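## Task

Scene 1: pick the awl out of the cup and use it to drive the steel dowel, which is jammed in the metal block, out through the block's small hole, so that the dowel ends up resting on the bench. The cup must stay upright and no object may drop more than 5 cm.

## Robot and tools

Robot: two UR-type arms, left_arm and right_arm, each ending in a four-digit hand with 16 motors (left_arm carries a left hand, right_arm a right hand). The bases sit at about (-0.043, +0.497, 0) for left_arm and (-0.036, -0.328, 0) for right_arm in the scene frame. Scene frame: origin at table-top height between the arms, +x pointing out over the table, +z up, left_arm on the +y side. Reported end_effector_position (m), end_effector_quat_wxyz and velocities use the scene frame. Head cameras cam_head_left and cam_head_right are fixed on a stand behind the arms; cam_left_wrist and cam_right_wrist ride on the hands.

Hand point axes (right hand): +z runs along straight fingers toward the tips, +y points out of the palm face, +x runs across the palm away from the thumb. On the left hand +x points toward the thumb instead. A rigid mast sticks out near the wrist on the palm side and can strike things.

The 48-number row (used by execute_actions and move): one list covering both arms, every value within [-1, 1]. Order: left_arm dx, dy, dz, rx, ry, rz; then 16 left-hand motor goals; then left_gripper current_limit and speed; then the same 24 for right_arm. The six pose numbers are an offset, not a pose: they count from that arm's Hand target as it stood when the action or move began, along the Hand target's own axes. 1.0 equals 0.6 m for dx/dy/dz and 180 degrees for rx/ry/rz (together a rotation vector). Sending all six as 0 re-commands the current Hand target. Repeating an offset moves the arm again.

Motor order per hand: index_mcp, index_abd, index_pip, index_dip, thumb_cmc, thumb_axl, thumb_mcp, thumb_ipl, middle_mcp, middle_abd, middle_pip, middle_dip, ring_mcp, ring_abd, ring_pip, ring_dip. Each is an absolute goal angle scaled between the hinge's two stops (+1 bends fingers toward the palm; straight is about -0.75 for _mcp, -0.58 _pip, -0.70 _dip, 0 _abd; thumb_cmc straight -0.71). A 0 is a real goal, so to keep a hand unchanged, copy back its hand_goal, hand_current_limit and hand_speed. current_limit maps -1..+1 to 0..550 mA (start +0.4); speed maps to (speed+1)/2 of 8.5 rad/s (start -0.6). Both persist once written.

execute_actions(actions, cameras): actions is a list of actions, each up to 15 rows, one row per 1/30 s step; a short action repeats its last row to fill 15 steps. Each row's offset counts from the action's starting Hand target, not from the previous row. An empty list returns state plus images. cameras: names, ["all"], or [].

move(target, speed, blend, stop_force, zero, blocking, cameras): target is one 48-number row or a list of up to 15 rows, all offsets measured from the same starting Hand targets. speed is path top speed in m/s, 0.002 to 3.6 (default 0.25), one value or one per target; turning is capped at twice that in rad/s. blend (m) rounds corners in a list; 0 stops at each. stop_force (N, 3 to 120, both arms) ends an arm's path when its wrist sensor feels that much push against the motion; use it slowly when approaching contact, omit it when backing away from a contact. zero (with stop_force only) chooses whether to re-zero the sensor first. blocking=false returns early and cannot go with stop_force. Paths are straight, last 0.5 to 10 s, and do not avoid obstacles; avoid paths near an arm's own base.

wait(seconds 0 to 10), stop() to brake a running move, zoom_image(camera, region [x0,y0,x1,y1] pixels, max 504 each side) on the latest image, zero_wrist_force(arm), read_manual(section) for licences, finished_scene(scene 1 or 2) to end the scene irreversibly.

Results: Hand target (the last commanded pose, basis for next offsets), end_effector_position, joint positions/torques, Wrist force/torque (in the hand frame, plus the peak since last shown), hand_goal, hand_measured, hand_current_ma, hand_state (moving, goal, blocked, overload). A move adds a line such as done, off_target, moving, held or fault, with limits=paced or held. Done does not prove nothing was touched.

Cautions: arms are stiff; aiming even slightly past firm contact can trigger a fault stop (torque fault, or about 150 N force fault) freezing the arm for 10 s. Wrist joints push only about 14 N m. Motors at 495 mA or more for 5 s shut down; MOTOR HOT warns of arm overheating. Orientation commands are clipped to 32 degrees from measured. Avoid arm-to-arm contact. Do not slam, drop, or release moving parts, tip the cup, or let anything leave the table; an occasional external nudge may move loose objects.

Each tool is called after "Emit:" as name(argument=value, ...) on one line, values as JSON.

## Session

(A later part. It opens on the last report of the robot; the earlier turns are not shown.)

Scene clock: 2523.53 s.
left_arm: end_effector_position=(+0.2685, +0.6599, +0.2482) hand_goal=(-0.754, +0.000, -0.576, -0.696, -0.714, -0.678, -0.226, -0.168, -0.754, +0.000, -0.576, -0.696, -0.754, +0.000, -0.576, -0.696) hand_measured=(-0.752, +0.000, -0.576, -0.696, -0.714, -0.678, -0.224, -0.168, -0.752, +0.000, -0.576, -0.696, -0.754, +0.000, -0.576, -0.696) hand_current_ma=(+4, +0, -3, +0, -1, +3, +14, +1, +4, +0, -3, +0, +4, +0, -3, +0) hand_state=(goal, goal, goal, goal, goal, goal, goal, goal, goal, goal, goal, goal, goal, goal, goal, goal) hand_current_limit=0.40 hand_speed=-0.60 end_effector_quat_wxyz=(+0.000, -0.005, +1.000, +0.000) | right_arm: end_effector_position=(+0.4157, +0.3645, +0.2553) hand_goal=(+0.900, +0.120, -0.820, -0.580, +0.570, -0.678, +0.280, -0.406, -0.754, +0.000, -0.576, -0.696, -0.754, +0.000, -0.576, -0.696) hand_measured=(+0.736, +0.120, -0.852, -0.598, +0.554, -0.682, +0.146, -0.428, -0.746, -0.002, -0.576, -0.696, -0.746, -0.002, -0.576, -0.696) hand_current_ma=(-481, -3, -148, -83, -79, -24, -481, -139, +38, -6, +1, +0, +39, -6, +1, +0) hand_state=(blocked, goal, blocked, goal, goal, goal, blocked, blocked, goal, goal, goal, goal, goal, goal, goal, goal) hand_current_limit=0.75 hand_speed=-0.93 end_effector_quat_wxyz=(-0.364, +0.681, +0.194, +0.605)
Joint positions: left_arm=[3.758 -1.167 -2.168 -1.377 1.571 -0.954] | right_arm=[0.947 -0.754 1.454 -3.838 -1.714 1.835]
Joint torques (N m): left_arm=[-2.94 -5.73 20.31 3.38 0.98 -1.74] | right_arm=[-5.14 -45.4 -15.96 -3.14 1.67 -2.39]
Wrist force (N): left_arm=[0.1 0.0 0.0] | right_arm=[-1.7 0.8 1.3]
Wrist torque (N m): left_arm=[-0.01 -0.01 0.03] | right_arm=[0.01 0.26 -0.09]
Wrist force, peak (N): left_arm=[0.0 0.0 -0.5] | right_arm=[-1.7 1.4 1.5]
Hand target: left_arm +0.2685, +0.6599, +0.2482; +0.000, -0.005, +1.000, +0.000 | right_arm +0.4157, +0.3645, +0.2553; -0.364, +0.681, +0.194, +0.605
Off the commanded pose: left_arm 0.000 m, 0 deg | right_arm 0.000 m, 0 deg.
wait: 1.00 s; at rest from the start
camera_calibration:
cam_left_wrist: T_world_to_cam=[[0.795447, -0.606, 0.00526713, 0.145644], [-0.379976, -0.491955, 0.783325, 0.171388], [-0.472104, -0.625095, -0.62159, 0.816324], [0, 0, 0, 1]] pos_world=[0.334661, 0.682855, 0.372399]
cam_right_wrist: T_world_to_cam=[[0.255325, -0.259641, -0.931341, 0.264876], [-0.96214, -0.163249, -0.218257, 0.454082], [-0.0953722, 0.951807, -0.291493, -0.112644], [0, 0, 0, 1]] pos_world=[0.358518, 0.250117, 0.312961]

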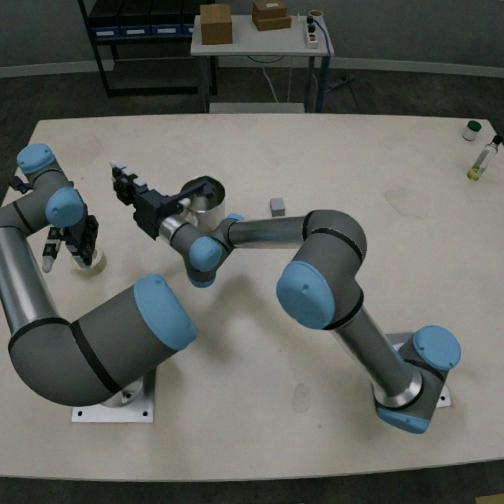

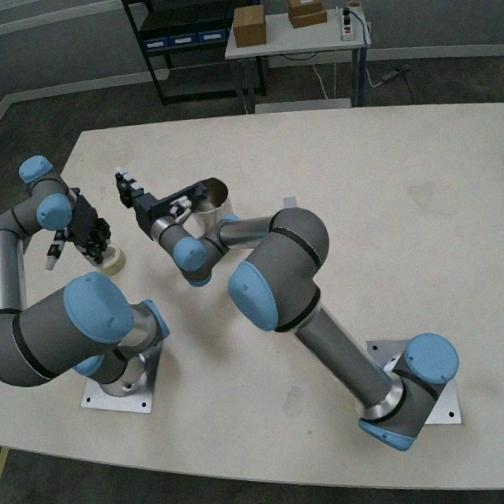

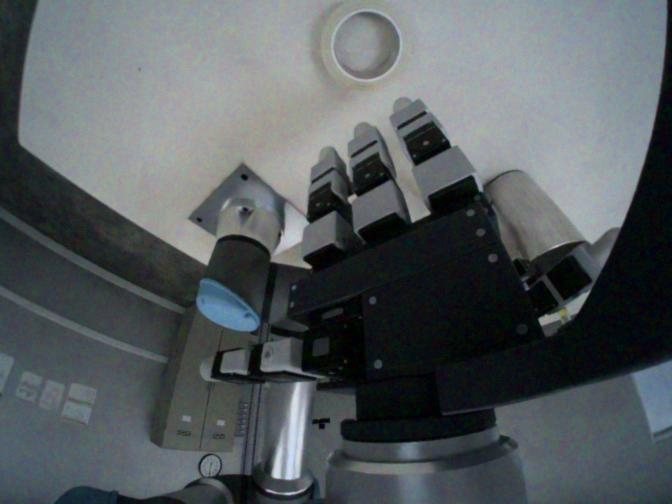

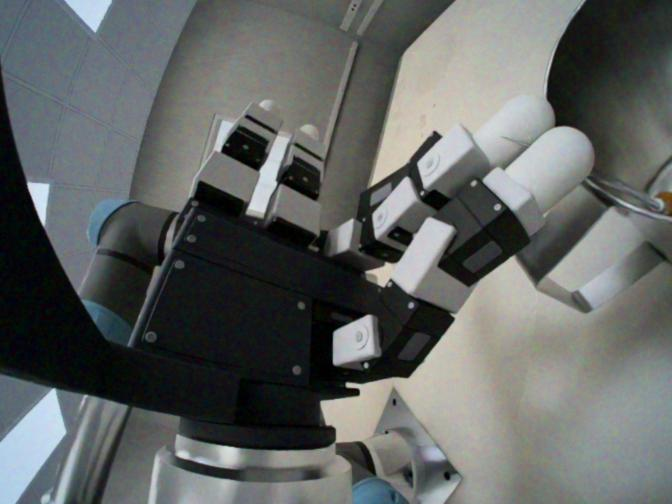

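Emit:
move(target=[[0,0,0,0,0,0,-0.754,0,-0.576,-0.696,-0.714,-0.678,-0.226,-0.168,-0.754,0,-0.576,-0.696,-0.754,0,-0.576,-0.696,0.4,-0.6,0,0,0,0,0,0,0.69,0.12,-0.869,-0.696,0.571,-0.677,0.1,-0.48,-0.754,0,-0.576,-0.696,-0.754,0,-0.576,-0.696,0.4,-0.92],[0,0,0,0,0,0,-0.754,0,-0.576,-0.696,-0.714,-0.678,-0.226,-0.168,-0.754,0,-0.576,-0.696,-0.754,0,-0.576,-0.696,0.4,-0.6,-0.0145,0.0039,0,0,0,0,0.69,0.12,-0.869,-0.696,0.571,-0.677,0.1,-0.48,-0.754,0,-0.576,-0.696,-0.754,0,-0.576,-0.696,0.4,-0.92]], speed=0.02, cameras=["cam_right_wrist"])

Emit:
zoom_image(camera="cam_right_wrist", region=[470, 20, 670, 220])

Scene clock: 2609.00 s.
left_arm: end_effector_position=(+0.2685, +0.6599, +0.2482) hand_goal=(-0.754, +0.000, -0.576, -0.696, -0.714, -0.678, -0.226, -0.168, -0.754, +0.000, -0.576, -0.696, -0.754, +0.000, -0.576, -0.696) hand_measured=(-0.752, +0.000, -0.576, -0.696, -0.714, -0.678, -0.224, -0.168, -0.752, +0.000, -0.576, -0.696, -0.754, +0.000, -0.576, -0.696) hand_current_ma=(+4, +0, -3, +0, -1, +3, +14, +1, +4, +0, -3, +0, +4, +0, -3, +0) hand_state=(goal, goal, goal, goal, goal, goal, goal, goal, goal, goal, goal, goal, goal, goal, goal, goal) hand_current_limit=0.40 hand_speed=-0.60 end_effector_quat_wxyz=(+0.000, -0.005, +1.000, +0.000) | right_arm: end_effector_position=(+0.4157, +0.3645, +0.2461) hand_goal=(+0.690, +0.120, -0.870, -0.696, +0.570, -0.678, +0.100, -0.480, -0.754, +0.000, -0.576, -0.696, -0.754, +0.000, -0.576, -0.696) hand_measured=(+0.692, +0.118, -0.872, -0.692, +0.554, -0.682, +0.102, -0.478, -0.746, -0.002, -0.576, -0.696, -0.746, -0.002, -0.576, -0.696) hand_current_ma=(+11, -6, -8, +14, -77, -24, +9, +14, +38, -6, +1, +0, +39, -6, +1, +0) hand_state=(goal, goal, goal, goal, goal, goal, goal, goal, goal, goal, goal, goal, goal, goal, goal, goal) hand_current_limit=0.40 hand_speed=-0.92 end_effector_quat_wxyz=(-0.364, +0.681, +0.194, +0.605)
Joint positions: left_arm=[3.758 -1.167 -2.168 -1.377 1.571 -0.954] | right_arm=[0.947 -0.74 1.456 -3.854 -1.714 1.835]
Joint torques (N m): left_arm=[-2.58 -5.59 19.35 3.35 1.13 -1.6] | right_arm=[8.05 -62.53 -12.86 -0.61 0.58 -2.09]
Wrist force (N): left_arm=[0.1 0.0 -0.3] | right_arm=[-1.6 0.3 1.6]
Wrist torque (N m): left_arm=[0.01 -0.02 0.03] | right_arm=[0.02 0.27 -0.10]
Wrist force, peak (N): left_arm=[0.3 -0.1 -0.5] | right_arm=[-1.9 1.1 1.5]
Hand target: left_arm +0.2685, +0.6599, +0.2482; +0.000, -0.005, +1.000, +0.000 | right_arm +0.4157, +0.3645, +0.2463; -0.364, +0.681, +0.194, +0.605
Off the commanded pose: left_arm 0.000 m, 0 deg | right_arm 0.000 m, 0 deg.
move: done
camera_calibration:
cam_right_wrist: T_world_to_cam=[[0.255269, -0.259741, -0.931328, 0.256374], [-0.962155, -0.163253, -0.218188, 0.451963], [-0.0953696, 0.951779, -0.291584, -0.115302], [0, 0, 0, 1]] pos_world=[0.358418, 0.250117, 0.303761]
Images, in order (width x height): cam_right_wrist 672x504.

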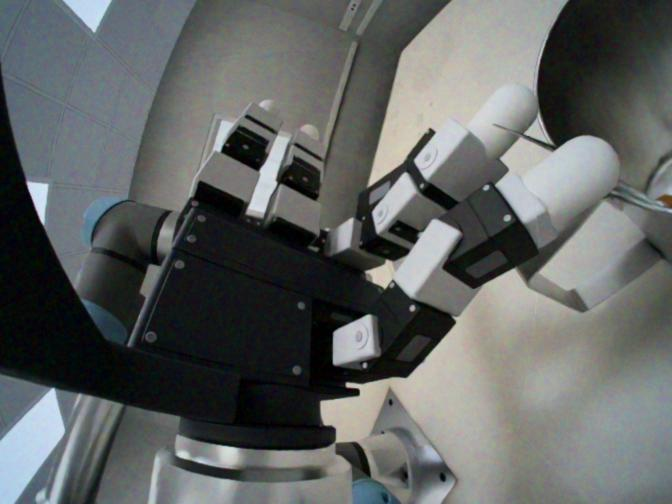

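Scaled by 2.520 from the camera's 672x504 image, which has a finer 960x720 frame.

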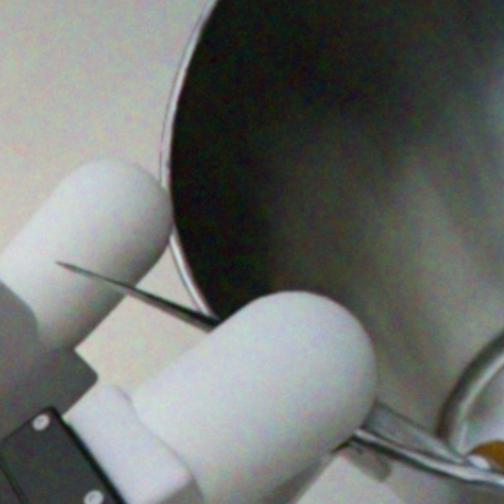

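Emit:
move(target=[0,0,0,0,0,0,-0.754,0,-0.576,-0.696,-0.714,-0.678,-0.226,-0.168,-0.754,0,-0.576,-0.696,-0.754,0,-0.576,-0.696,0.4,-0.6,0.0005,0.0384,0,0,0,0,0.69,0.12,-0.869,-0.696,0.571,-0.677,0.1,-0.48,-0.754,0,-0.576,-0.696,-0.754,0,-0.576,-0.696,0.4,-0.92], speed=0.03, stop_force=4, cameras=["cam_right_wrist"])

Emit:
zoom_image(camera="cam_right_wrist", region=[430, 70, 630, 270])

Scene clock: 2620.27 s.
left_arm: end_effector_position=(+0.2685, +0.6599, +0.2482) hand_goal=(-0.754, +0.000, -0.576, -0.696, -0.714, -0.678, -0.226, -0.168, -0.754, +0.000, -0.576, -0.696, -0.754, +0.000, -0.576, -0.696) hand_measured=(-0.752, +0.000, -0.576, -0.696, -0.714, -0.678, -0.224, -0.168, -0.752, +0.000, -0.576, -0.696, -0.754, +0.000, -0.576, -0.696) hand_current_ma=(+4, +0, -3, +0, -1, +3, +14, +1, +4, +0, -3, +0, +4, +0, -3, +0) hand_state=(goal, goal, goal, goal, goal, goal, goal, goal, goal, goal, goal, goal, goal, goal, goal, goal) hand_current_limit=0.40 hand_speed=-0.60 end_effector_quat_wxyz=(+0.000, -0.005, +1.000, +0.000) | right_arm: end_effector_position=(+0.4320, +0.3492, +0.2406) hand_goal=(+0.690, +0.120, -0.870, -0.696, +0.570, -0.678, +0.100, -0.480, -0.754, +0.000, -0.576, -0.696, -0.754, +0.000, -0.576, -0.696) hand_measured=(+0.692, +0.118, -0.872, -0.692, +0.554, -0.682, +0.102, -0.478, -0.746, -0.002, -0.576, -0.696, -0.746, -0.002, -0.576, -0.696) hand_current_ma=(+11, -6, -8, +14, -77, -24, +9, +14, +37, -6, +1, +0, +37, -6, +1, +0) hand_state=(goal, goal, goal, goal, goal, goal, goal, goal, goal, goal, goal, goal, goal, goal, goal, goal) hand_current_limit=0.40 hand_speed=-0.92 end_effector_quat_wxyz=(-0.364, +0.681, +0.194, +0.605)
Joint positions: left_arm=[3.758 -1.167 -2.168 -1.377 1.571 -0.954] | right_arm=[0.911 -0.745 1.485 -3.878 -1.678 1.835]
Joint torques (N m): left_arm=[-2.35 -6.15 16.87 3.37 0.91 -1.66] | right_arm=[10.63 -47.63 -24.31 -0.57 -1.9 -2.38]
Wrist force (N): left_arm=[0.1 -0.2 -0.3] | right_arm=[-1.4 0.3 1.6]
Wrist torque (N m): left_arm=[-0.01 -0.01 0.03] | right_arm=[0.03 0.26 -0.08]
Wrist force, peak (N): left_arm=[0.3 -0.2 -0.1] | right_arm=[-1.5 0.5 2.0]
Hand target: left_arm +0.2685, +0.6599, +0.2482; +0.000, -0.005, +1.000, +0.000 | right_arm +0.4320, +0.3492, +0.2406; -0.364, +0.681, +0.194, +0.605
Off the commanded pose: left_arm 0.000 m, 0 deg | right_arm 0.000 m, 0 deg.
move: done
camera_calibration:
cam_right_wrist: T_world_to_cam=[[0.255323, -0.259617, -0.931348, 0.243099], [-0.962141, -0.163234, -0.218262, 0.463977], [-0.0953634, 0.951816, -0.291465, -0.10093], [0, 0, 0, 1]] pos_world=[0.374718, 0.234917, 0.298261]
Images, in order (width x height): cam_right_wrist 672x504.

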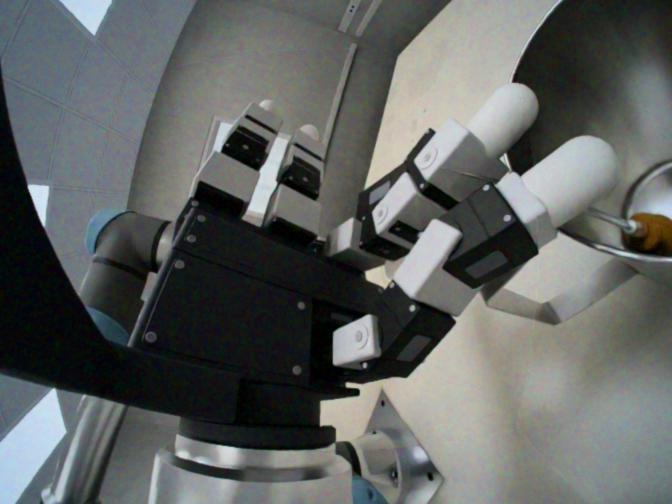

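Scaled by 2.520 from the camera's 672x504 image, which has a finer 960x720 frame.

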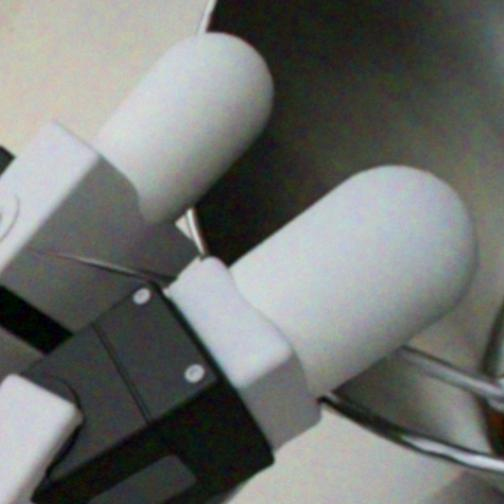

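Emit:
move(target=[0,0,0,0,0,0,-0.754,0,-0.576,-0.696,-0.714,-0.678,-0.226,-0.168,-0.754,0,-0.576,-0.696,-0.754,0,-0.576,-0.696,0.4,-0.6,0.0022,0.0083,0,0,0,0,0.69,0.12,-0.869,-0.696,0.571,-0.677,0.1,-0.48,-0.754,0,-0.576,-0.696,-0.754,0,-0.576,-0.696,0.4,-0.92], speed=0.02, stop_force=4)

Emit:
move(target=[0,0,0,0,0,0,-0.754,0,-0.576,-0.696,-0.714,-0.678,-0.226,-0.168,-0.754,0,-0.576,-0.696,-0.754,0,-0.576,-0.696,0.4,-0.6,0,0,0,0,0,0,0.765,0.12,-0.869,-0.696,0.571,-0.677,0.225,-0.61,-0.754,0,-0.576,-0.696,-0.754,0,-0.576,-0.696,0.4,-0.92], speed=0.02, cameras=["cam_right_wrist"])

Emit:
zoom_image(camera="cam_right_wrist", region=[430, 90, 580, 240])

Scene clock: 2635.10 s.
left_arm: end_effector_position=(+0.2685, +0.6599, +0.2482) hand_goal=(-0.754, +0.000, -0.576, -0.696, -0.714, -0.678, -0.226, -0.168, -0.754, +0.000, -0.576, -0.696, -0.754, +0.000, -0.576, -0.696) hand_measured=(-0.752, +0.000, -0.576, -0.696, -0.714, -0.678, -0.224, -0.168, -0.752, +0.000, -0.576, -0.696, -0.754, +0.000, -0.576, -0.696) hand_current_ma=(+4, +0, -3, +0, -1, +3, +14, +1, +4, +0, -3, +0, +4, +0, -3, +0) hand_state=(goal, goal, goal, goal, goal, goal, goal, goal, goal, goal, goal, goal, goal, goal, goal, goal) hand_current_limit=0.40 hand_speed=-0.60 end_effector_quat_wxyz=(+0.000, -0.005, +1.000, +0.000) | right_arm: end_effector_position=(+0.4358, +0.3457, +0.2406) hand_goal=(+0.690, +0.120, -0.870, -0.696, +0.570, -0.678, +0.100, -0.480, -0.754, +0.000, -0.576, -0.696, -0.754, +0.000, -0.576, -0.696) hand_measured=(+0.692, +0.118, -0.872, -0.692, +0.554, -0.682, +0.102, -0.478, -0.746, -0.002, -0.576, -0.696, -0.746, -0.002, -0.576, -0.696) hand_current_ma=(+11, -6, -8, +14, -77, -24, +9, +14, +36, -6, +1, +0, +37, -6, +1, +0) hand_state=(goal, goal, goal, goal, goal, goal, goal, goal, goal, goal, goal, goal, goal, goal, goal, goal) hand_current_limit=0.40 hand_speed=-0.92 end_effector_quat_wxyz=(-0.364, +0.681, +0.194, +0.605)
Joint positions: left_arm=[3.758 -1.167 -2.168 -1.377 1.571 -0.954] | right_arm=[0.902 -0.747 1.491 -3.881 -1.669 1.835]
Joint torques (N m): left_arm=[-2.75 -5.22 18.06 3.35 1.06 -1.74] | right_arm=[11.99 -46.65 -25.16 -0.72 -1.84 -2.67]
Wrist force (N): left_arm=[0.0 -0.1 0.0] | right_arm=[-1.5 0.4 1.6]
Wrist torque (N m): left_arm=[-0.02 0.01 0.03] | right_arm=[0.03 0.27 -0.07]
Wrist force, peak (N): left_arm=[0.4 0.0 -0.2] | right_arm=[-1.7 0.6 1.7]
Hand target: left_arm +0.2685, +0.6599, +0.2482; +0.000, -0.005, +1.000, +0.000 | right_arm +0.4358, +0.3457, +0.2406; -0.364, +0.681, +0.194, +0.605
Off the commanded pose: left_arm 0.000 m, 0 deg | right_arm 0.000 m, 0 deg.
move: done

Scene clock: 2635.97 s.
left_arm: end_effector_position=(+0.2685, +0.6599, +0.2482) hand_goal=(-0.754, +0.000, -0.576, -0.696, -0.714, -0.678, -0.226, -0.168, -0.754, +0.000, -0.576, -0.696, -0.754, +0.000, -0.576, -0.696) hand_measured=(-0.752, +0.000, -0.576, -0.696, -0.714, -0.678, -0.224, -0.168, -0.752, +0.000, -0.576, -0.696, -0.754, +0.000, -0.576, -0.696) hand_current_ma=(+4, +0, -3, +0, -1, +3, +14, +1, +4, +0, -3, +0, +4, +0, -3, +0) hand_state=(goal, goal, goal, goal, goal, goal, goal, goal, goal, goal, goal, goal, goal, goal, goal, goal) hand_current_limit=0.40 hand_speed=-0.60 end_effector_quat_wxyz=(+0.000, -0.005, +1.000, +0.000) | right_arm: end_effector_position=(+0.4358, +0.3457, +0.2406) hand_goal=(+0.764, +0.120, -0.870, -0.696, +0.570, -0.678, +0.224, -0.610, -0.754, +0.000, -0.576, -0.696, -0.754, +0.000, -0.576, -0.696) hand_measured=(+0.760, +0.118, -0.872, -0.692, +0.554, -0.682, +0.222, -0.608, -0.746, -0.002, -0.576, -0.696, -0.746, -0.002, -0.576, -0.696) hand_current_ma=(-20, -6, -8, +13, -77, -24, -17, +14, +36, -6, +1, +0, +37, -6, +1, +0) hand_state=(goal, goal, goal, goal, goal, goal, goal, goal, goal, goal, goal, goal, goal, goal, goal, goal) hand_current_limit=0.40 hand_speed=-0.92 end_effector_quat_wxyz=(-0.364, +0.681, +0.194, +0.605)
Joint positions: left_arm=[3.758 -1.167 -2.168 -1.377 1.571 -0.954] | right_arm=[0.902 -0.747 1.491 -3.881 -1.669 1.835]
Joint torques (N m): left_arm=[-3.12 -5.71 18.85 3.19 1.03 -1.55] | right_arm=[10.82 -46.36 -24.22 -0.58 -2.01 -2.73]
Wrist force (N): left_arm=[0.1 0.0 -0.1] | right_arm=[-1.3 0.5 1.7]
Wrist torque (N m): left_arm=[0.00 -0.01 0.03] | right_arm=[0.04 0.24 -0.06]
Wrist force, peak (N): left_arm=[0.2 0.0 -0.3] | right_arm=[-1.5 0.5 1.8]
Hand target: left_arm +0.2685, +0.6599, +0.2482; +0.000, -0.005, +1.000, +0.000 | right_arm +0.4358, +0.3457, +0.2406; -0.364, +0.681, +0.194, +0.605
Off the commanded pose: left_arm 0.000 m, 0 deg | right_arm 0.000 m, 0 deg.
move: done
camera_calibration:
cam_right_wrist: T_world_to_cam=[[0.255325, -0.259641, -0.931341, 0.241104], [-0.96214, -0.163249, -0.218257, 0.467025], [-0.0953722, 0.951807, -0.291493, -0.0971568], [0, 0, 0, 1]] pos_world=[0.378518, 0.231317, 0.298161]
Images, in order (width x height): cam_right_wrist 672x504.

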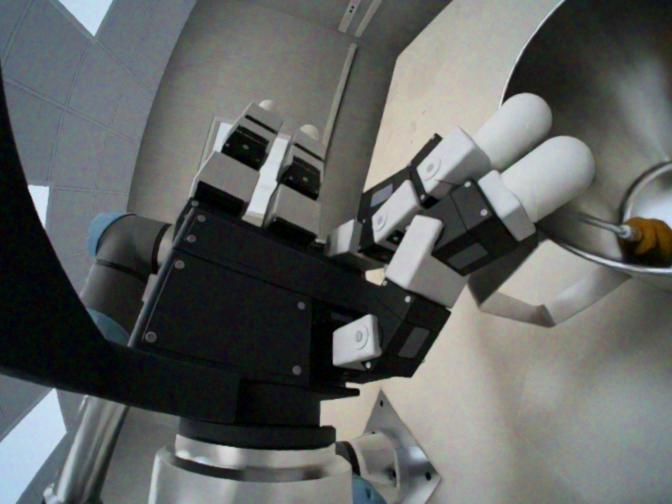

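Scaled by 3.360 from the camera's 672x504 image, which has a finer 960x720 frame.

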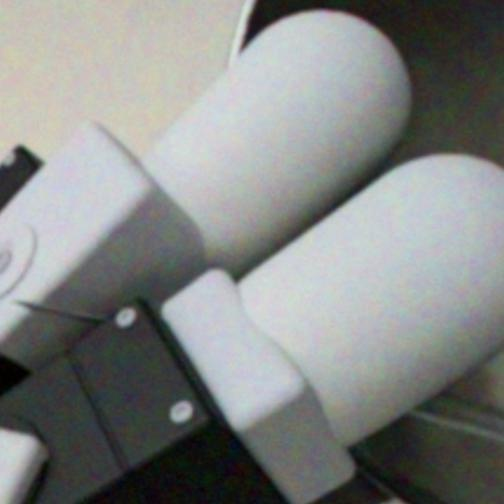

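Emit:
move(target=[0,0,0,0,0,0,-0.754,0,-0.576,-0.696,-0.714,-0.678,-0.226,-0.168,-0.754,0,-0.576,-0.696,-0.754,0,-0.576,-0.696,0.4,-0.6,0,0,0,0,0,0,0.95,0.12,-0.84,-0.69,0.571,-0.677,0.4,-0.6,-0.754,0,-0.576,-0.696,-0.754,0,-0.576,-0.696,0.7,-0.93], speed=0.02, cameras=["cam_right_wrist"])

Emit:
zoom_image(camera="cam_right_wrist", region=[430, 90, 580, 240])

Emit:
move(target=[0,0,0,0,0,0,-0.754,0,-0.576,-0.696,-0.714,-0.678,-0.226,-0.168,-0.754,0,-0.576,-0.696,-0.754,0,-0.576,-0.696,0.4,-0.6,0.0113,-0.003,0,0,0,0,0.95,0.12,-0.84,-0.69,0.571,-0.677,0.4,-0.6,-0.754,0,-0.576,-0.696,-0.754,0,-0.576,-0.696,0.7,-0.93], speed=0.01, cameras=["cam_right_wrist"])

Emit:
zoom_image(camera="cam_right_wrist", region=[430, 90, 580, 240])

Scene clock: 2644.93 s.
left_arm: end_effector_position=(+0.2685, +0.6599, +0.2482) hand_goal=(-0.754, +0.000, -0.576, -0.696, -0.714, -0.678, -0.226, -0.168, -0.754, +0.000, -0.576, -0.696, -0.754, +0.000, -0.576, -0.696) hand_measured=(-0.752, +0.000, -0.576, -0.696, -0.714, -0.678, -0.224, -0.168, -0.752, +0.000, -0.576, -0.696, -0.754, +0.000, -0.576, -0.696) hand_current_ma=(+4, +0, -3, +0, -1, +3, +14, +1, +4, +0, -3, +0, +4, +0, -3, +0) hand_state=(goal, goal, goal, goal, goal, goal, goal, goal, goal, goal, goal, goal, goal, goal, goal, goal) hand_current_limit=0.40 hand_speed=-0.60 end_effector_quat_wxyz=(+0.000, -0.005, +1.000, +0.000) | right_arm: end_effector_position=(+0.4358, +0.3457, +0.2406) hand_goal=(+0.950, +0.120, -0.840, -0.690, +0.570, -0.678, +0.400, -0.600, -0.754, +0.000, -0.576, -0.696, -0.754, +0.000, -0.576, -0.696) hand_measured=(+0.772, +0.118, -0.866, -0.696, +0.554, -0.682, +0.260, -0.616, -0.746, -0.002, -0.576, -0.696, -0.746, -0.002, -0.576, -0.696) hand_current_ma=(-468, -5, -125, -28, -77, -26, -467, -102, +36, -6, +1, +0, +37, -6, +1, +0) hand_state=(blocked, goal, blocked, goal, goal, goal, blocked, goal, goal, goal, goal, goal, goal, goal, goal, goal) hand_current_limit=0.70 hand_speed=-0.93 end_effector_quat_wxyz=(-0.364, +0.681, +0.194, +0.605)
Joint positions: left_arm=[3.758 -1.167 -2.168 -1.377 1.571 -0.954] | right_arm=[0.902 -0.747 1.491 -3.881 -1.669 1.835]
Joint torques (N m): left_arm=[-2.75 -5.58 19.19 3.4 1.16 -1.7] | right_arm=[10.61 -44.72 -24.83 -0.89 -1.79 -2.75]
Wrist force (N): left_arm=[0.0 -0.1 -0.1] | right_arm=[-1.0 0.4 1.7]
Wrist torque (N m): left_arm=[-0.02 0.01 0.03] | right_arm=[0.03 0.25 -0.08]
Wrist force, peak (N): left_arm=[0.2 -0.3 -0.4] | right_arm=[-1.3 0.3 2.1]
Hand target: left_arm +0.2685, +0.6599, +0.2482; +0.000, -0.005, +1.000, +0.000 | right_arm +0.4358, +0.3457, +0.2406; -0.364, +0.681, +0.194, +0.605
Off the commanded pose: left_arm 0.000 m, 0 deg | right_arm 0.000 m, 0 deg.
move: done
camera_calibration:
cam_right_wrist: T_world_to_cam=[[0.255325, -0.259641, -0.931341, 0.241104], [-0.96214, -0.163249, -0.218257, 0.467025], [-0.0953722, 0.951807, -0.291493, -0.0971568], [0, 0, 0, 1]] pos_world=[0.378518, 0.231317, 0.298161]
Images, in order (width x height): cam_right_wrist 672x504.

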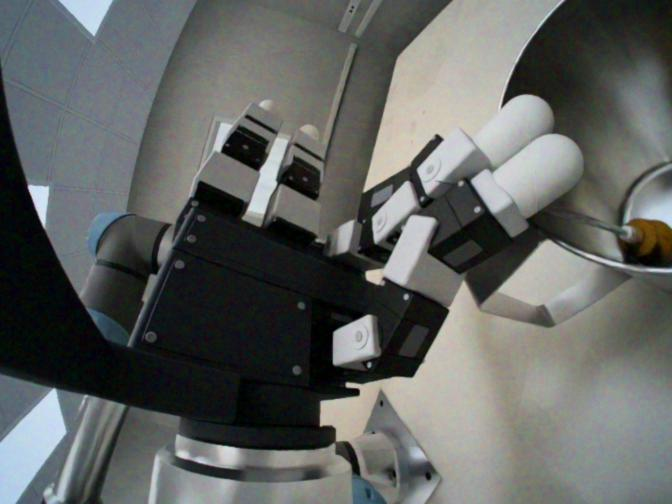

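Scaled by 3.360 from the camera's 672x504 image, which has a finer 960x720 frame.

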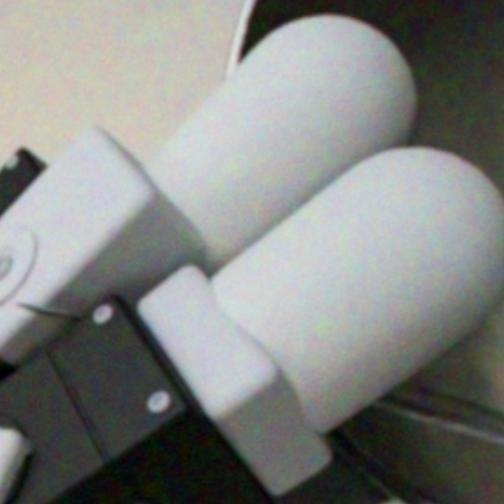

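Scene clock: 2645.87 s.
left_arm: end_effector_position=(+0.2685, +0.6599, +0.2482) hand_goal=(-0.754, +0.000, -0.576, -0.696, -0.714, -0.678, -0.226, -0.168, -0.754, +0.000, -0.576, -0.696, -0.754, +0.000, -0.576, -0.696) hand_measured=(-0.752, +0.000, -0.576, -0.696, -0.714, -0.678, -0.224, -0.168, -0.752, +0.000, -0.576, -0.696, -0.754, +0.000, -0.576, -0.696) hand_current_ma=(+4, +0, -3, +0, -1, +3, +14, +1, +4, +0, -3, +0, +4, +0, -3, +0) hand_state=(goal, goal, goal, goal, goal, goal, goal, goal, goal, goal, goal, goal, goal, goal, goal, goal) hand_current_limit=0.40 hand_speed=-0.60 end_effector_quat_wxyz=(+0.000, -0.005, +1.000, +0.000) | right_arm: end_effector_position=(+0.4358, +0.3457, +0.2477) hand_goal=(+0.950, +0.120, -0.840, -0.690, +0.570, -0.678, +0.400, -0.600, -0.754, +0.000, -0.576, -0.696, -0.754, +0.000, -0.576, -0.696) hand_measured=(+0.772, +0.118, -0.868, -0.700, +0.554, -0.684, +0.262, -0.618, -0.746, -0.002, -0.576, -0.696, -0.746, -0.002, -0.576, -0.696) hand_current_ma=(-468, -8, -129, -43, -77, -32, -467, -118, +36, -6, +1, +0, +37, -7, +1, +0) hand_state=(blocked, goal, blocked, goal, goal, goal, blocked, goal, goal, goal, goal, goal, goal, goal, goal, goal) hand_current_limit=0.70 hand_speed=-0.93 end_effector_quat_wxyz=(-0.364, +0.681, +0.194, +0.605)
Joint positions: left_arm=[3.758 -1.167 -2.168 -1.377 1.571 -0.954] | right_arm=[0.902 -0.759 1.49 -3.868 -1.669 1.835]
Joint torques (N m): left_arm=[-3.02 -4.74 19.07 3.46 1.16 -1.59] | right_arm=[1.02 -49.62 -24.7 -2.3 0.7 -2.54]
Wrist force (N): left_arm=[0.0 -0.1 -0.3] | right_arm=[-1.3 0.2 1.9]
Wrist torque (N m): left_arm=[0.00 0.00 0.03] | right_arm=[-0.02 0.24 -0.07]
Wrist force, peak (N): left_arm=[0.2 -0.2 -0.5] | right_arm=[-2.2 1.0 1.8]
Hand target: left_arm +0.2685, +0.6599, +0.2482; +0.000, -0.005, +1.000, +0.000 | right_arm +0.4358, +0.3457, +0.2476; -0.364, +0.681, +0.194, +0.605
Off the commanded pose: left_arm 0.000 m, 0 deg | right_arm 0.000 m, 0 deg.
move: done
camera_calibration:
cam_right_wrist: T_world_to_cam=[[0.255325, -0.259641, -0.931341, 0.247836], [-0.96214, -0.163249, -0.218257, 0.468613], [-0.0953722, 0.951807, -0.291493, -0.0951532], [0, 0, 0, 1]] pos_world=[0.378518, 0.231417, 0.305361]
Images, in order (width x height): cam_right_wrist 672x504.

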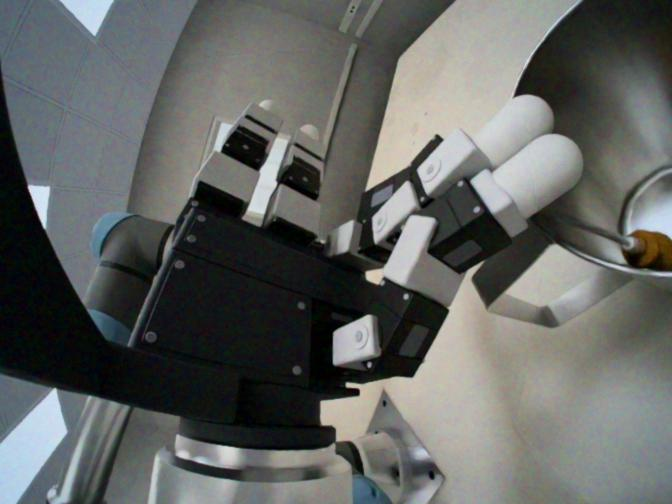

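Scaled by 3.360 from the camera's 672x504 image, which has a finer 960x720 frame.

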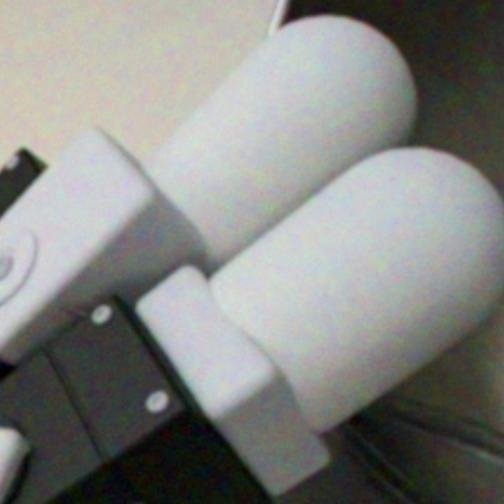

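Emit:
zoom_image(camera="cam_right_wrist", region=[520, 130, 672, 282])

Scaled by 3.316 from the camera's 672x504 image, which has a finer 960x720 frame.

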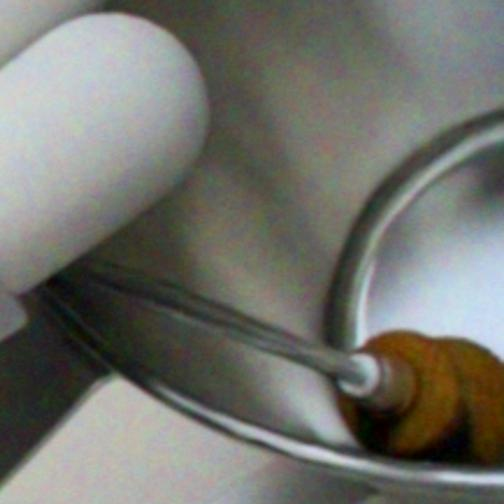

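Emit:
move(target=[[0,0,0,0,0,0,-0.754,0,-0.576,-0.696,-0.714,-0.678,-0.226,-0.168,-0.754,0,-0.576,-0.696,-0.754,0,-0.576,-0.696,0.4,-0.6,0,0,0,0,0,0,0.69,0.12,-0.869,-0.667,0.571,-0.677,0.1,-0.5,-0.754,0,-0.576,-0.696,-0.754,0,-0.576,-0.696,0.4,-0.92],[0,0,0,0,0,0,-0.754,0,-0.576,-0.696,-0.714,-0.678,-0.226,-0.168,-0.754,0,-0.576,-0.696,-0.754,0,-0.576,-0.696,0.4,-0.6,-0.0145,-0.005,0,0,0,0,0.69,0.12,-0.869,-0.667,0.571,-0.677,0.1,-0.5,-0.754,0,-0.576,-0.696,-0.754,0,-0.576,-0.696,0.4,-0.92],[0,0,0,0,0,0,-0.754,0,-0.576,-0.696,-0.714,-0.678,-0.226,-0.168,-0.754,0,-0.576,-0.696,-0.754,0,-0.576,-0.696,0.4,-0.6,-0.0145,-0.005,0,0,0,0,0.74,0.12,-0.86,-0.66,0.571,-0.677,0.17,-0.52,-0.754,0,-0.576,-0.696,-0.754,0,-0.576,-0.696,0.4,-0.92],[0,0,0,0,0,0,-0.754,0,-0.576,-0.696,-0.714,-0.678,-0.226,-0.168,-0.754,0,-0.576,-0.696,-0.754,0,-0.576,-0.696,0.4,-0.6,-0.0145,-0.005,0,0,0,0,0.95,0.12,-0.84,-0.65,0.571,-0.677,0.38,-0.505,-0.754,0,-0.576,-0.696,-0.754,0,-0.576,-0.696,0.78,-0.92]], speed=0.02, cameras=["cam_right_wrist"])

Emit:
zoom_image(camera="cam_right_wrist", region=[430, 90, 580, 240])

Scene clock: 2769.80 s.
left_arm: end_effector_position=(+0.2685, +0.6599, +0.2482) hand_goal=(-0.754, +0.000, -0.576, -0.696, -0.714, -0.678, -0.226, -0.168, -0.754, +0.000, -0.576, -0.696, -0.754, +0.000, -0.576, -0.696) hand_measured=(-0.752, +0.000, -0.576, -0.696, -0.714, -0.678, -0.224, -0.168, -0.752, +0.000, -0.576, -0.696, -0.754, +0.000, -0.576, -0.696) hand_current_ma=(+4, +0, -3, +0, -1, +3, +14, +1, +4, +0, -3, +0, +4, +0, -3, +0) hand_state=(goal, goal, goal, goal, goal, goal, goal, goal, goal, goal, goal, goal, goal, goal, goal, goal) hand_current_limit=0.40 hand_speed=-0.60 end_effector_quat_wxyz=(+0.000, -0.005, +1.000, +0.000) | right_arm: end_effector_position=(+0.4320, +0.3492, +0.2400) hand_goal=(+0.950, +0.120, -0.840, -0.650, +0.570, -0.678, +0.380, -0.506, -0.754, +0.000, -0.576, -0.696, -0.754, +0.000, -0.576, -0.696) hand_measured=(+0.770, +0.118, -0.864, -0.662, +0.554, -0.684, +0.196, -0.526, -0.746, -0.002, -0.576, -0.696, -0.746, -0.002, -0.576, -0.696) hand_current_ma=(-490, -5, -113, -53, -77, -30, -489, -130, +36, -6, +1, +0, +37, -7, +1, +0) hand_state=(blocked, goal, blocked, goal, goal, goal, blocked, blocked, goal, goal, goal, goal, goal, goal, goal, goal) hand_current_limit=0.78 hand_speed=-0.92 end_effector_quat_wxyz=(-0.364, +0.681, +0.194, +0.605)
Joint positions: left_arm=[3.758 -1.167 -2.168 -1.377 1.571 -0.954] | right_arm=[0.911 -0.743 1.485 -3.879 -1.678 1.835]
Joint torques (N m): left_arm=[-2.49 -4.99 17.91 3.26 1 -1.65] | right_arm=[-11.29 -62.4 -11.99 -0.51 2.25 2.22]
Wrist force (N): left_arm=[0.0 0.2 0.0] | right_arm=[-1.3 0.5 2.0]
Wrist torque (N m): left_arm=[0.02 0.01 0.02] | right_arm=[0.01 0.23 -0.06]
Wrist force, peak (N): left_arm=[0.4 0.0 -0.3] | right_arm=[-1.5 0.7 2.0]
Hand target: left_arm +0.2685, +0.6599, +0.2482; +0.000, -0.005, +1.000, +0.000 | right_arm +0.4320, +0.3492, +0.2400; -0.364, +0.681, +0.194, +0.605
Off the commanded pose: left_arm 0.000 m, 0 deg | right_arm 0.000 m, 0 deg.
move: done
camera_calibration:
cam_right_wrist: T_world_to_cam=[[0.255325, -0.259641, -0.931341, 0.242424], [-0.96214, -0.163249, -0.218257, 0.46381], [-0.0953722, 0.951807, -0.291493, -0.101025], [0, 0, 0, 1]] pos_world=[0.374718, 0.234817, 0.297561]
Images, in order (width x height): cam_right_wrist 672x504.

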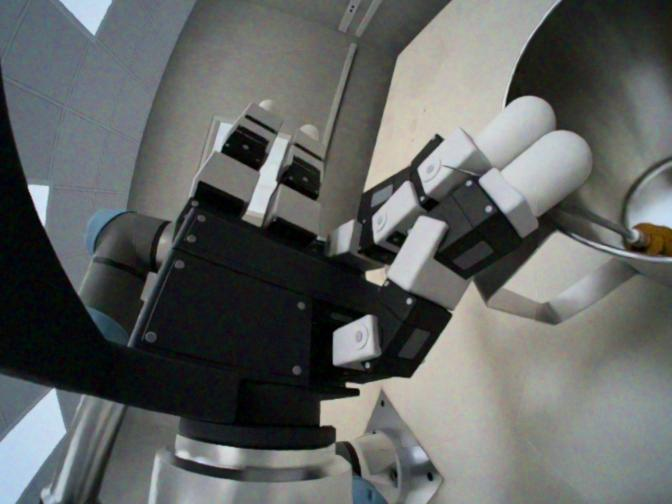

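Scaled by 3.360 from the camera's 672x504 image, which has a finer 960x720 frame.

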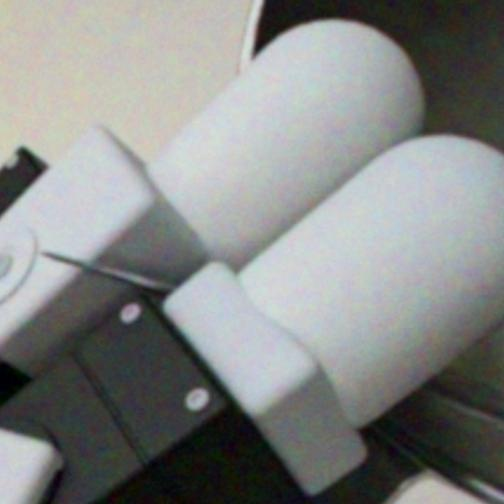

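Emit:
move(target=[0,0,0,0,0,0,-0.754,0,-0.576,-0.696,-0.714,-0.678,-0.226,-0.168,-0.754,0,-0.576,-0.696,-0.754,0,-0.576,-0.696,0.4,-0.6,0.0097,-0.0026,0,0,0,0,0.95,0.12,-0.84,-0.65,0.571,-0.677,0.38,-0.505,-0.754,0,-0.576,-0.696,-0.754,0,-0.576,-0.696,0.78,-0.92], speed=0.01, cameras=["cam_right_wrist"])

Emit:
zoom_image(camera="cam_right_wrist", region=[430, 90, 580, 240])

Emit:
zoom_image(camera="cam_right_wrist", region=[520, 130, 672, 282])

Scene clock: 2776.60 s.
left_arm: end_effector_position=(+0.2685, +0.6599, +0.2482) hand_goal=(-0.754, +0.000, -0.576, -0.696, -0.714, -0.678, -0.226, -0.168, -0.754, +0.000, -0.576, -0.696, -0.754, +0.000, -0.576, -0.696) hand_measured=(-0.752, +0.000, -0.576, -0.696, -0.714, -0.678, -0.224, -0.168, -0.752, +0.000, -0.576, -0.696, -0.754, +0.000, -0.576, -0.696) hand_current_ma=(+4, +0, -3, +0, -1, +3, +14, +1, +4, +0, -3, +0, +4, +0, -3, +0) hand_state=(goal, goal, goal, goal, goal, goal, goal, goal, goal, goal, goal, goal, goal, goal, goal, goal) hand_current_limit=0.40 hand_speed=-0.60 end_effector_quat_wxyz=(+0.000, -0.005, +1.000, +0.000) | right_arm: end_effector_position=(+0.4320, +0.3492, +0.2461) hand_goal=(+0.950, +0.120, -0.840, -0.650, +0.570, -0.678, +0.380, -0.506, -0.754, +0.000, -0.576, -0.696, -0.754, +0.000, -0.576, -0.696) hand_measured=(+0.770, +0.118, -0.864, -0.662, +0.554, -0.684, +0.196, -0.526, -0.746, -0.002, -0.576, -0.696, -0.746, -0.002, -0.576, -0.696) hand_current_ma=(-489, -5, -113, -53, -77, -30, -490, -130, +36, -6, +1, +0, +37, -7, +1, +0) hand_state=(blocked, goal, blocked, goal, goal, goal, blocked, blocked, goal, goal, goal, goal, goal, goal, goal, goal) hand_current_limit=0.78 hand_speed=-0.92 end_effector_quat_wxyz=(-0.364, +0.681, +0.194, +0.605)
Joint positions: left_arm=[3.758 -1.167 -2.168 -1.377 1.571 -0.954] | right_arm=[0.911 -0.753 1.484 -3.868 -1.678 1.835]
Joint torques (N m): left_arm=[-2.86 -5.49 18.55 3.19 1.01 -1.43] | right_arm=[-11.11 -50.18 -22.86 -2.45 2.32 2.02]
Wrist force (N): left_arm=[0.1 -0.1 -0.2] | right_arm=[-1.3 0.4 1.5]
Wrist torque (N m): left_arm=[-0.01 -0.01 0.04] | right_arm=[0.04 0.24 -0.06]
Wrist force, peak (N): left_arm=[0.2 -0.2 -0.4] | right_arm=[-1.6 0.3 1.8]
Hand target: left_arm +0.2685, +0.6599, +0.2482; +0.000, -0.005, +1.000, +0.000 | right_arm +0.4320, +0.3492, +0.2460; -0.364, +0.681, +0.194, +0.605
Off the commanded pose: left_arm 0.000 m, 0 deg | right_arm 0.000 m, 0 deg.
move: done
camera_calibration:
cam_right_wrist: T_world_to_cam=[[0.255325, -0.259641, -0.931341, 0.248199], [-0.96214, -0.163249, -0.218257, 0.465275], [-0.0953722, 0.951807, -0.291493, -0.0993038], [0, 0, 0, 1]] pos_world=[0.374818, 0.234917, 0.303761]
Images, in order (width x height): cam_right_wrist 672x504.

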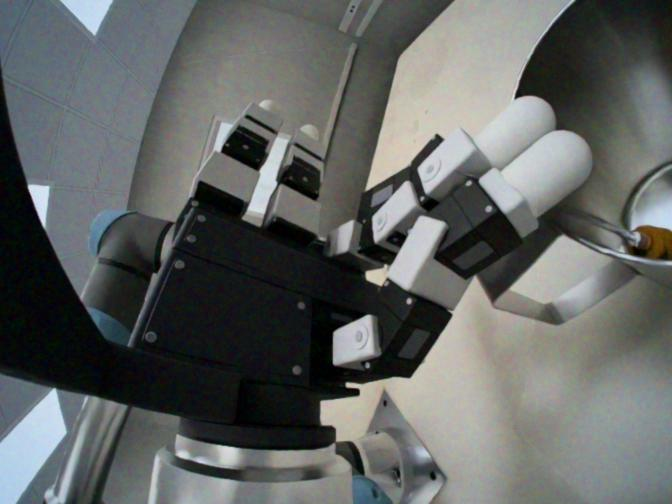

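Scaled by 3.360 from the camera's 672x504 image, which has a finer 960x720 frame.

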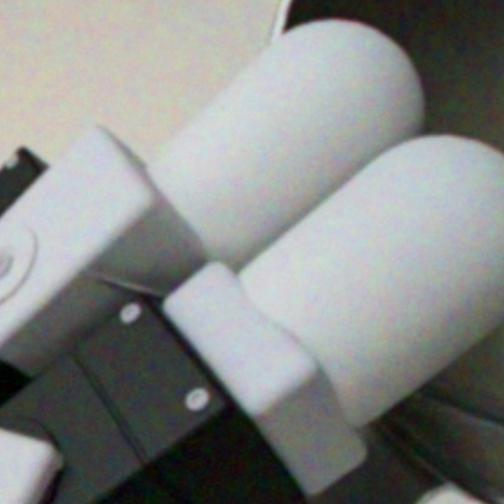

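Scaled by 3.316 from the camera's 672x504 image, which has a finer 960x720 frame.

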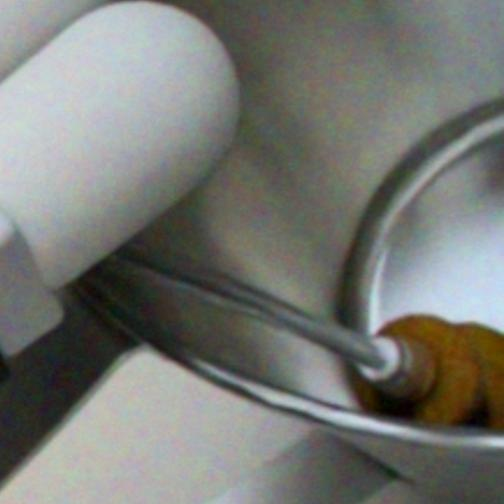

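Emit:
move(target=[[0,0,0,0,0,0,-0.754,0,-0.576,-0.696,-0.714,-0.678,-0.226,-0.168,-0.754,0,-0.576,-0.696,-0.754,0,-0.576,-0.696,0.4,-0.6,0,0,0,0,0,0,0.69,0.12,-0.864,-0.66,0.585,-0.677,0.06,-0.5,-0.754,0,-0.576,-0.696,-0.754,0,-0.576,-0.696,0.4,-0.92],[0,0,0,0,0,0,-0.754,0,-0.576,-0.696,-0.714,-0.678,-0.226,-0.168,-0.754,0,-0.576,-0.696,-0.754,0,-0.576,-0.696,0.4,-0.6,-0.0233,-0.0387,0,0,0,0,0.69,0.12,-0.864,-0.66,0.585,-0.677,0.06,-0.5,-0.754,0,-0.576,-0.696,-0.754,0,-0.576,-0.696,0.4,-0.92]], speed=0.03, cameras=["cam_right_wrist"])

Emit:
zoom_image(camera="cam_right_wrist", region=[470, 70, 620, 220])

Scene clock: 2799.43 s.
left_arm: end_effector_position=(+0.2685, +0.6599, +0.2482) hand_goal=(-0.754, +0.000, -0.576, -0.696, -0.714, -0.678, -0.226, -0.168, -0.754, +0.000, -0.576, -0.696, -0.754, +0.000, -0.576, -0.696) hand_measured=(-0.752, +0.000, -0.576, -0.696, -0.714, -0.678, -0.224, -0.168, -0.752, +0.000, -0.576, -0.696, -0.754, +0.000, -0.576, -0.696) hand_current_ma=(+4, +0, -3, +0, -1, +3, +14, +1, +4, +0, -3, +0, +4, +0, -3, +0) hand_state=(goal, goal, goal, goal, goal, goal, goal, goal, goal, goal, goal, goal, goal, goal, goal, goal) hand_current_limit=0.40 hand_speed=-0.60 end_effector_quat_wxyz=(+0.000, -0.005, +1.000, +0.000) | right_arm: end_effector_position=(+0.4129, +0.3671, +0.2385) hand_goal=(+0.690, +0.120, -0.864, -0.660, +0.584, -0.678, +0.060, -0.500, -0.754, +0.000, -0.576, -0.696, -0.754, +0.000, -0.576, -0.696) hand_measured=(+0.692, +0.118, -0.866, -0.664, +0.566, -0.684, +0.062, -0.502, -0.746, -0.002, -0.576, -0.696, -0.746, -0.002, -0.576, -0.696) hand_current_ma=(+11, -4, -11, -14, -86, -30, +9, -14, +36, -6, +1, +0, +37, -7, +1, +0) hand_state=(goal, goal, goal, goal, goal, goal, goal, goal, goal, goal, goal, goal, goal, goal, goal, goal) hand_current_limit=0.40 hand_speed=-0.92 end_effector_quat_wxyz=(-0.364, +0.681, +0.194, +0.605)
Joint positions: left_arm=[3.758 -1.167 -2.168 -1.377 1.571 -0.954] | right_arm=[0.954 -0.725 1.452 -3.864 -1.721 1.835]
Joint torques (N m): left_arm=[-3.27 -5.05 18.48 3.18 1.15 -1.54] | right_arm=[-9.99 -63.9 -9.43 -1.22 2.06 2.42]
Wrist force (N): left_arm=[-0.1 0.1 -0.1] | right_arm=[-1.4 0.4 1.6]
Wrist torque (N m): left_arm=[0.02 0.01 0.02] | right_arm=[0.02 0.25 -0.08]
Wrist force, peak (N): left_arm=[0.4 -0.1 -0.2] | right_arm=[-1.5 0.6 1.9]
Hand target: left_arm +0.2685, +0.6599, +0.2482; +0.000, -0.005, +1.000, +0.000 | right_arm +0.4130, +0.3670, +0.2386; -0.364, +0.681, +0.194, +0.605
Off the commanded pose: left_arm 0.000 m, 0 deg | right_arm 0.000 m, 0 deg.
move: done
camera_calibration:
cam_right_wrist: T_world_to_cam=[[0.255246, -0.259769, -0.931327, 0.250634], [-0.962171, -0.163154, -0.218192, 0.448012], [-0.0952705, 0.951788, -0.291587, -0.120421], [0, 0, 0, 1]] pos_world=[0.355618, 0.252817, 0.296061]
Images, in order (width x height): cam_right_wrist 672x504.

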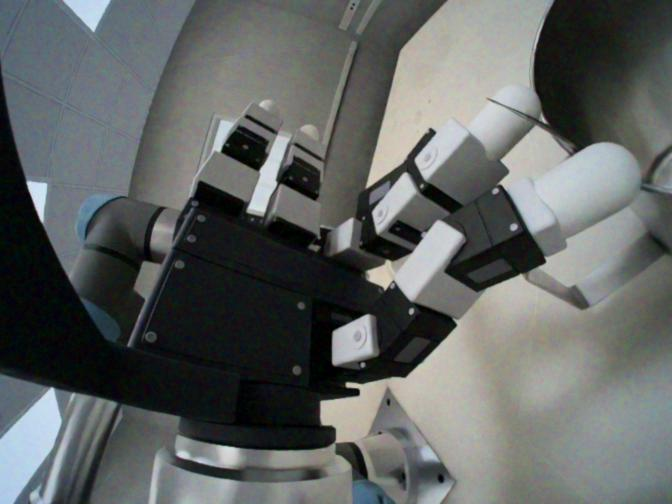

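Scaled by 3.360 from the camera's 672x504 image, which has a finer 960x720 frame.

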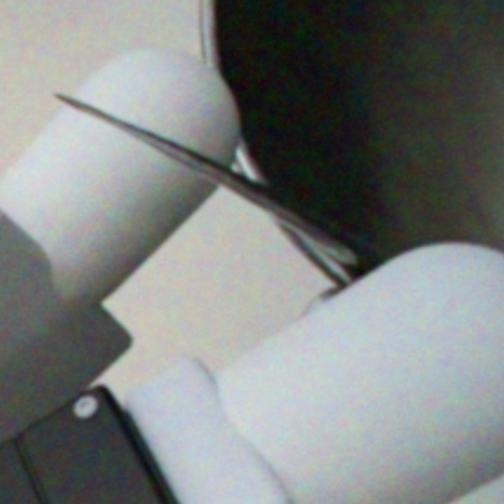

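Emit:
move(target=[[0,0,0,0,0,0,-0.754,0,-0.576,-0.696,-0.714,-0.678,-0.226,-0.168,-0.754,0,-0.576,-0.696,-0.754,0,-0.576,-0.696,0.4,-0.6,0,0,0,0,0,0,0.745,0.12,-0.862,-0.66,0.595,-0.677,0.16,-0.52,-0.754,0,-0.576,-0.696,-0.754,0,-0.576,-0.696,0.4,-0.92]], speed=0.03, cameras=["cam_right_wrist"])

Emit:
zoom_image(camera="cam_right_wrist", region=[470, 70, 620, 220])

Emit:
move(target=[[0,0,0,0,0,0,-0.754,0,-0.576,-0.696,-0.714,-0.678,-0.226,-0.168,-0.754,0,-0.576,-0.696,-0.754,0,-0.576,-0.696,0.4,-0.6,0,0,0,0,0,0,0.95,0.12,-0.84,-0.65,0.6,-0.677,0.38,-0.505,-0.754,0,-0.576,-0.696,-0.754,0,-0.576,-0.696,0.78,-0.92]], speed=0.03, cameras=["cam_right_wrist"])

Emit:
zoom_image(camera="cam_right_wrist", region=[470, 70, 620, 220])

Scene clock: 2812.83 s.
left_arm: end_effector_position=(+0.2685, +0.6599, +0.2482) hand_goal=(-0.754, +0.000, -0.576, -0.696, -0.714, -0.678, -0.226, -0.168, -0.754, +0.000, -0.576, -0.696, -0.754, +0.000, -0.576, -0.696) hand_measured=(-0.752, +0.000, -0.576, -0.696, -0.714, -0.678, -0.224, -0.168, -0.752, +0.000, -0.576, -0.696, -0.754, +0.000, -0.576, -0.696) hand_current_ma=(+4, +0, -3, +0, -1, +3, +14, +1, +4, +0, -3, +0, +4, +0, -3, +0) hand_state=(goal, goal, goal, goal, goal, goal, goal, goal, goal, goal, goal, goal, goal, goal, goal, goal) hand_current_limit=0.40 hand_speed=-0.60 end_effector_quat_wxyz=(+0.000, -0.005, +1.000, +0.000) | right_arm: end_effector_position=(+0.4130, +0.3670, +0.2386) hand_goal=(+0.744, +0.120, -0.862, -0.660, +0.594, -0.678, +0.160, -0.520, -0.754, +0.000, -0.576, -0.696, -0.754, +0.000, -0.576, -0.696) hand_measured=(+0.740, +0.118, -0.864, -0.664, +0.576, -0.684, +0.158, -0.518, -0.746, -0.002, -0.576, -0.696, -0.746, -0.002, -0.576, -0.696) hand_current_ma=(-16, -4, -11, -14, -86, -30, -15, +14, +36, -6, +1, +0, +37, -7, +1, +0) hand_state=(goal, goal, goal, goal, goal, goal, goal, goal, goal, goal, goal, goal, goal, goal, goal, goal) hand_current_limit=0.40 hand_speed=-0.92 end_effector_quat_wxyz=(-0.364, +0.681, +0.194, +0.605)
Joint positions: left_arm=[3.758 -1.167 -2.168 -1.377 1.571 -0.954] | right_arm=[0.953 -0.725 1.452 -3.864 -1.72 1.835]
Joint torques (N m): left_arm=[-3.01 -5.22 18.05 3.31 1.09 -1.52] | right_arm=[-11.17 -63.51 -11.37 -2.98 2.23 0.55]
Wrist force (N): left_arm=[0.1 -0.1 -0.1] | right_arm=[-1.6 0.2 1.5]
Wrist torque (N m): left_arm=[-0.02 -0.01 0.04] | right_arm=[0.00 0.27 -0.10]
Wrist force, peak (N): left_arm=[0.1 0.0 -0.4] | right_arm=[-1.5 0.2 2.0]
Hand target: left_arm +0.2685, +0.6599, +0.2482; +0.000, -0.005, +1.000, +0.000 | right_arm +0.4130, +0.3670, +0.2386; -0.364, +0.681, +0.194, +0.605
Off the commanded pose: left_arm 0.000 m, 0 deg | right_arm 0.000 m, 0 deg.
move: done
camera_calibration:
cam_right_wrist: T_world_to_cam=[[0.255325, -0.259641, -0.931341, 0.250593], [-0.96214, -0.163249, -0.218257, 0.448129], [-0.0953722, 0.951807, -0.291493, -0.120188], [0, 0, 0, 1]] pos_world=[0.355718, 0.252617, 0.296161]
Images, in order (width x height): cam_right_wrist 672x504.

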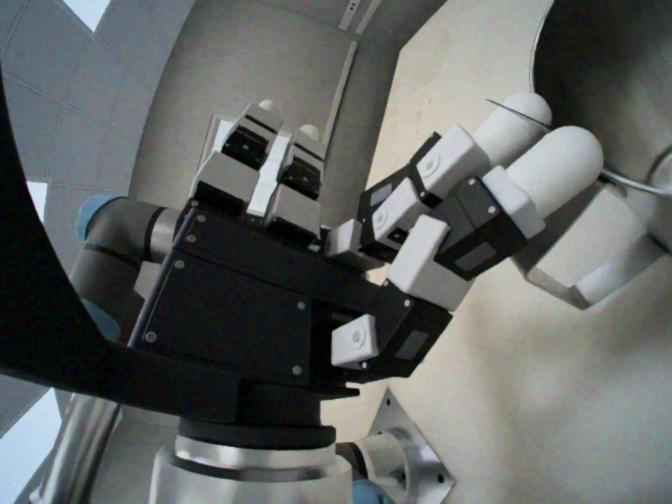

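Scaled by 3.360 from the camera's 672x504 image, which has a finer 960x720 frame.

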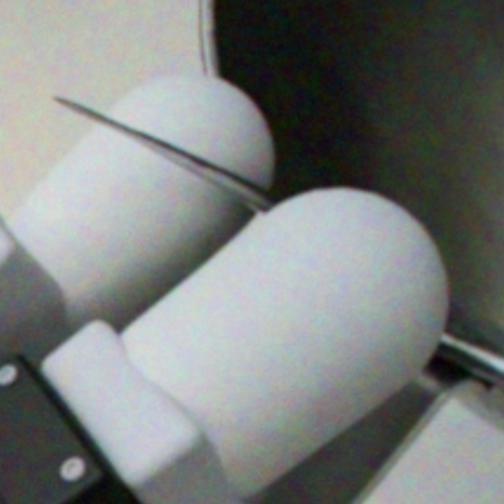

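Scene clock: 2813.53 s.
left_arm: end_effector_position=(+0.2685, +0.6599, +0.2482) hand_goal=(-0.754, +0.000, -0.576, -0.696, -0.714, -0.678, -0.226, -0.168, -0.754, +0.000, -0.576, -0.696, -0.754, +0.000, -0.576, -0.696) hand_measured=(-0.752, +0.000, -0.576, -0.696, -0.714, -0.678, -0.224, -0.168, -0.752, +0.000, -0.576, -0.696, -0.754, +0.000, -0.576, -0.696) hand_current_ma=(+4, +0, -3, +0, -1, +3, +14, +1, +4, +0, -3, +0, +4, +0, -3, +0) hand_state=(goal, goal, goal, goal, goal, goal, goal, goal, goal, goal, goal, goal, goal, goal, goal, goal) hand_current_limit=0.40 hand_speed=-0.60 end_effector_quat_wxyz=(+0.000, -0.005, +1.000, +0.000) | right_arm: end_effector_position=(+0.4130, +0.3670, +0.2386) hand_goal=(+0.950, +0.120, -0.840, -0.650, +0.600, -0.678, +0.380, -0.506, -0.754, +0.000, -0.576, -0.696, -0.754, +0.000, -0.576, -0.696) hand_measured=(+0.766, +0.118, -0.864, -0.662, +0.582, -0.684, +0.198, -0.526, -0.746, -0.002, -0.576, -0.696, -0.746, -0.002, -0.576, -0.696) hand_current_ma=(-489, -4, -114, -54, -88, -30, -489, -131, +36, -6, +1, +0, +37, -7, +1, +0) hand_state=(blocked, goal, blocked, goal, goal, goal, blocked, blocked, goal, goal, goal, goal, goal, goal, goal, goal) hand_current_limit=0.78 hand_speed=-0.92 end_effector_quat_wxyz=(-0.364, +0.681, +0.194, +0.605)
Joint positions: left_arm=[3.758 -1.167 -2.168 -1.377 1.571 -0.954] | right_arm=[0.953 -0.725 1.452 -3.864 -1.72 1.835]
Joint torques (N m): left_arm=[-2.76 -4.99 19.27 3.14 1.05 -1.85] | right_arm=[-9.9 -63.35 -10.63 -2.94 2.42 0.33]
Wrist force (N): left_arm=[-0.1 0.1 0.0] | right_arm=[-1.3 0.4 1.6]
Wrist torque (N m): left_arm=[0.01 0.01 0.01] | right_arm=[0.03 0.25 -0.08]
Wrist force, peak (N): left_arm=[0.1 0.0 -0.5] | right_arm=[-1.5 0.2 1.8]
Hand target: left_arm +0.2685, +0.6599, +0.2482; +0.000, -0.005, +1.000, +0.000 | right_arm +0.4130, +0.3670, +0.2386; -0.364, +0.681, +0.194, +0.605
Off the commanded pose: left_arm 0.000 m, 0 deg | right_arm 0.000 m, 0 deg.
move: done
camera_calibration:
cam_right_wrist: T_world_to_cam=[[0.255325, -0.259641, -0.931341, 0.250593], [-0.96214, -0.163249, -0.218257, 0.448129], [-0.0953722, 0.951807, -0.291493, -0.120188], [0, 0, 0, 1]] pos_world=[0.355718, 0.252617, 0.296161]
Images, in order (width x height): cam_right_wrist 672x504.

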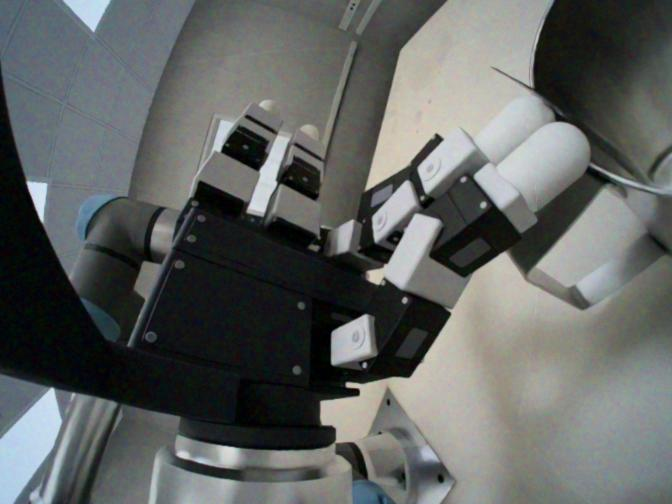

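Scaled by 3.360 from the camera's 672x504 image, which has a finer 960x720 frame.

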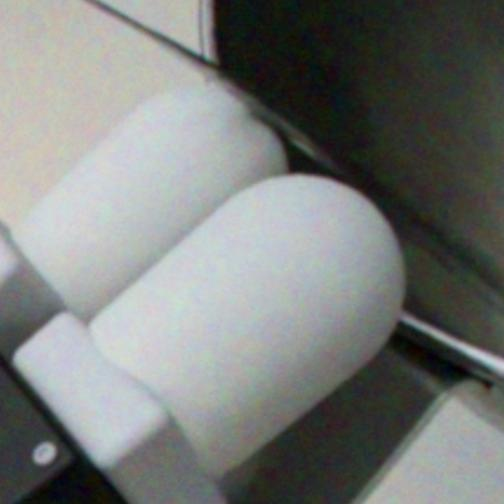

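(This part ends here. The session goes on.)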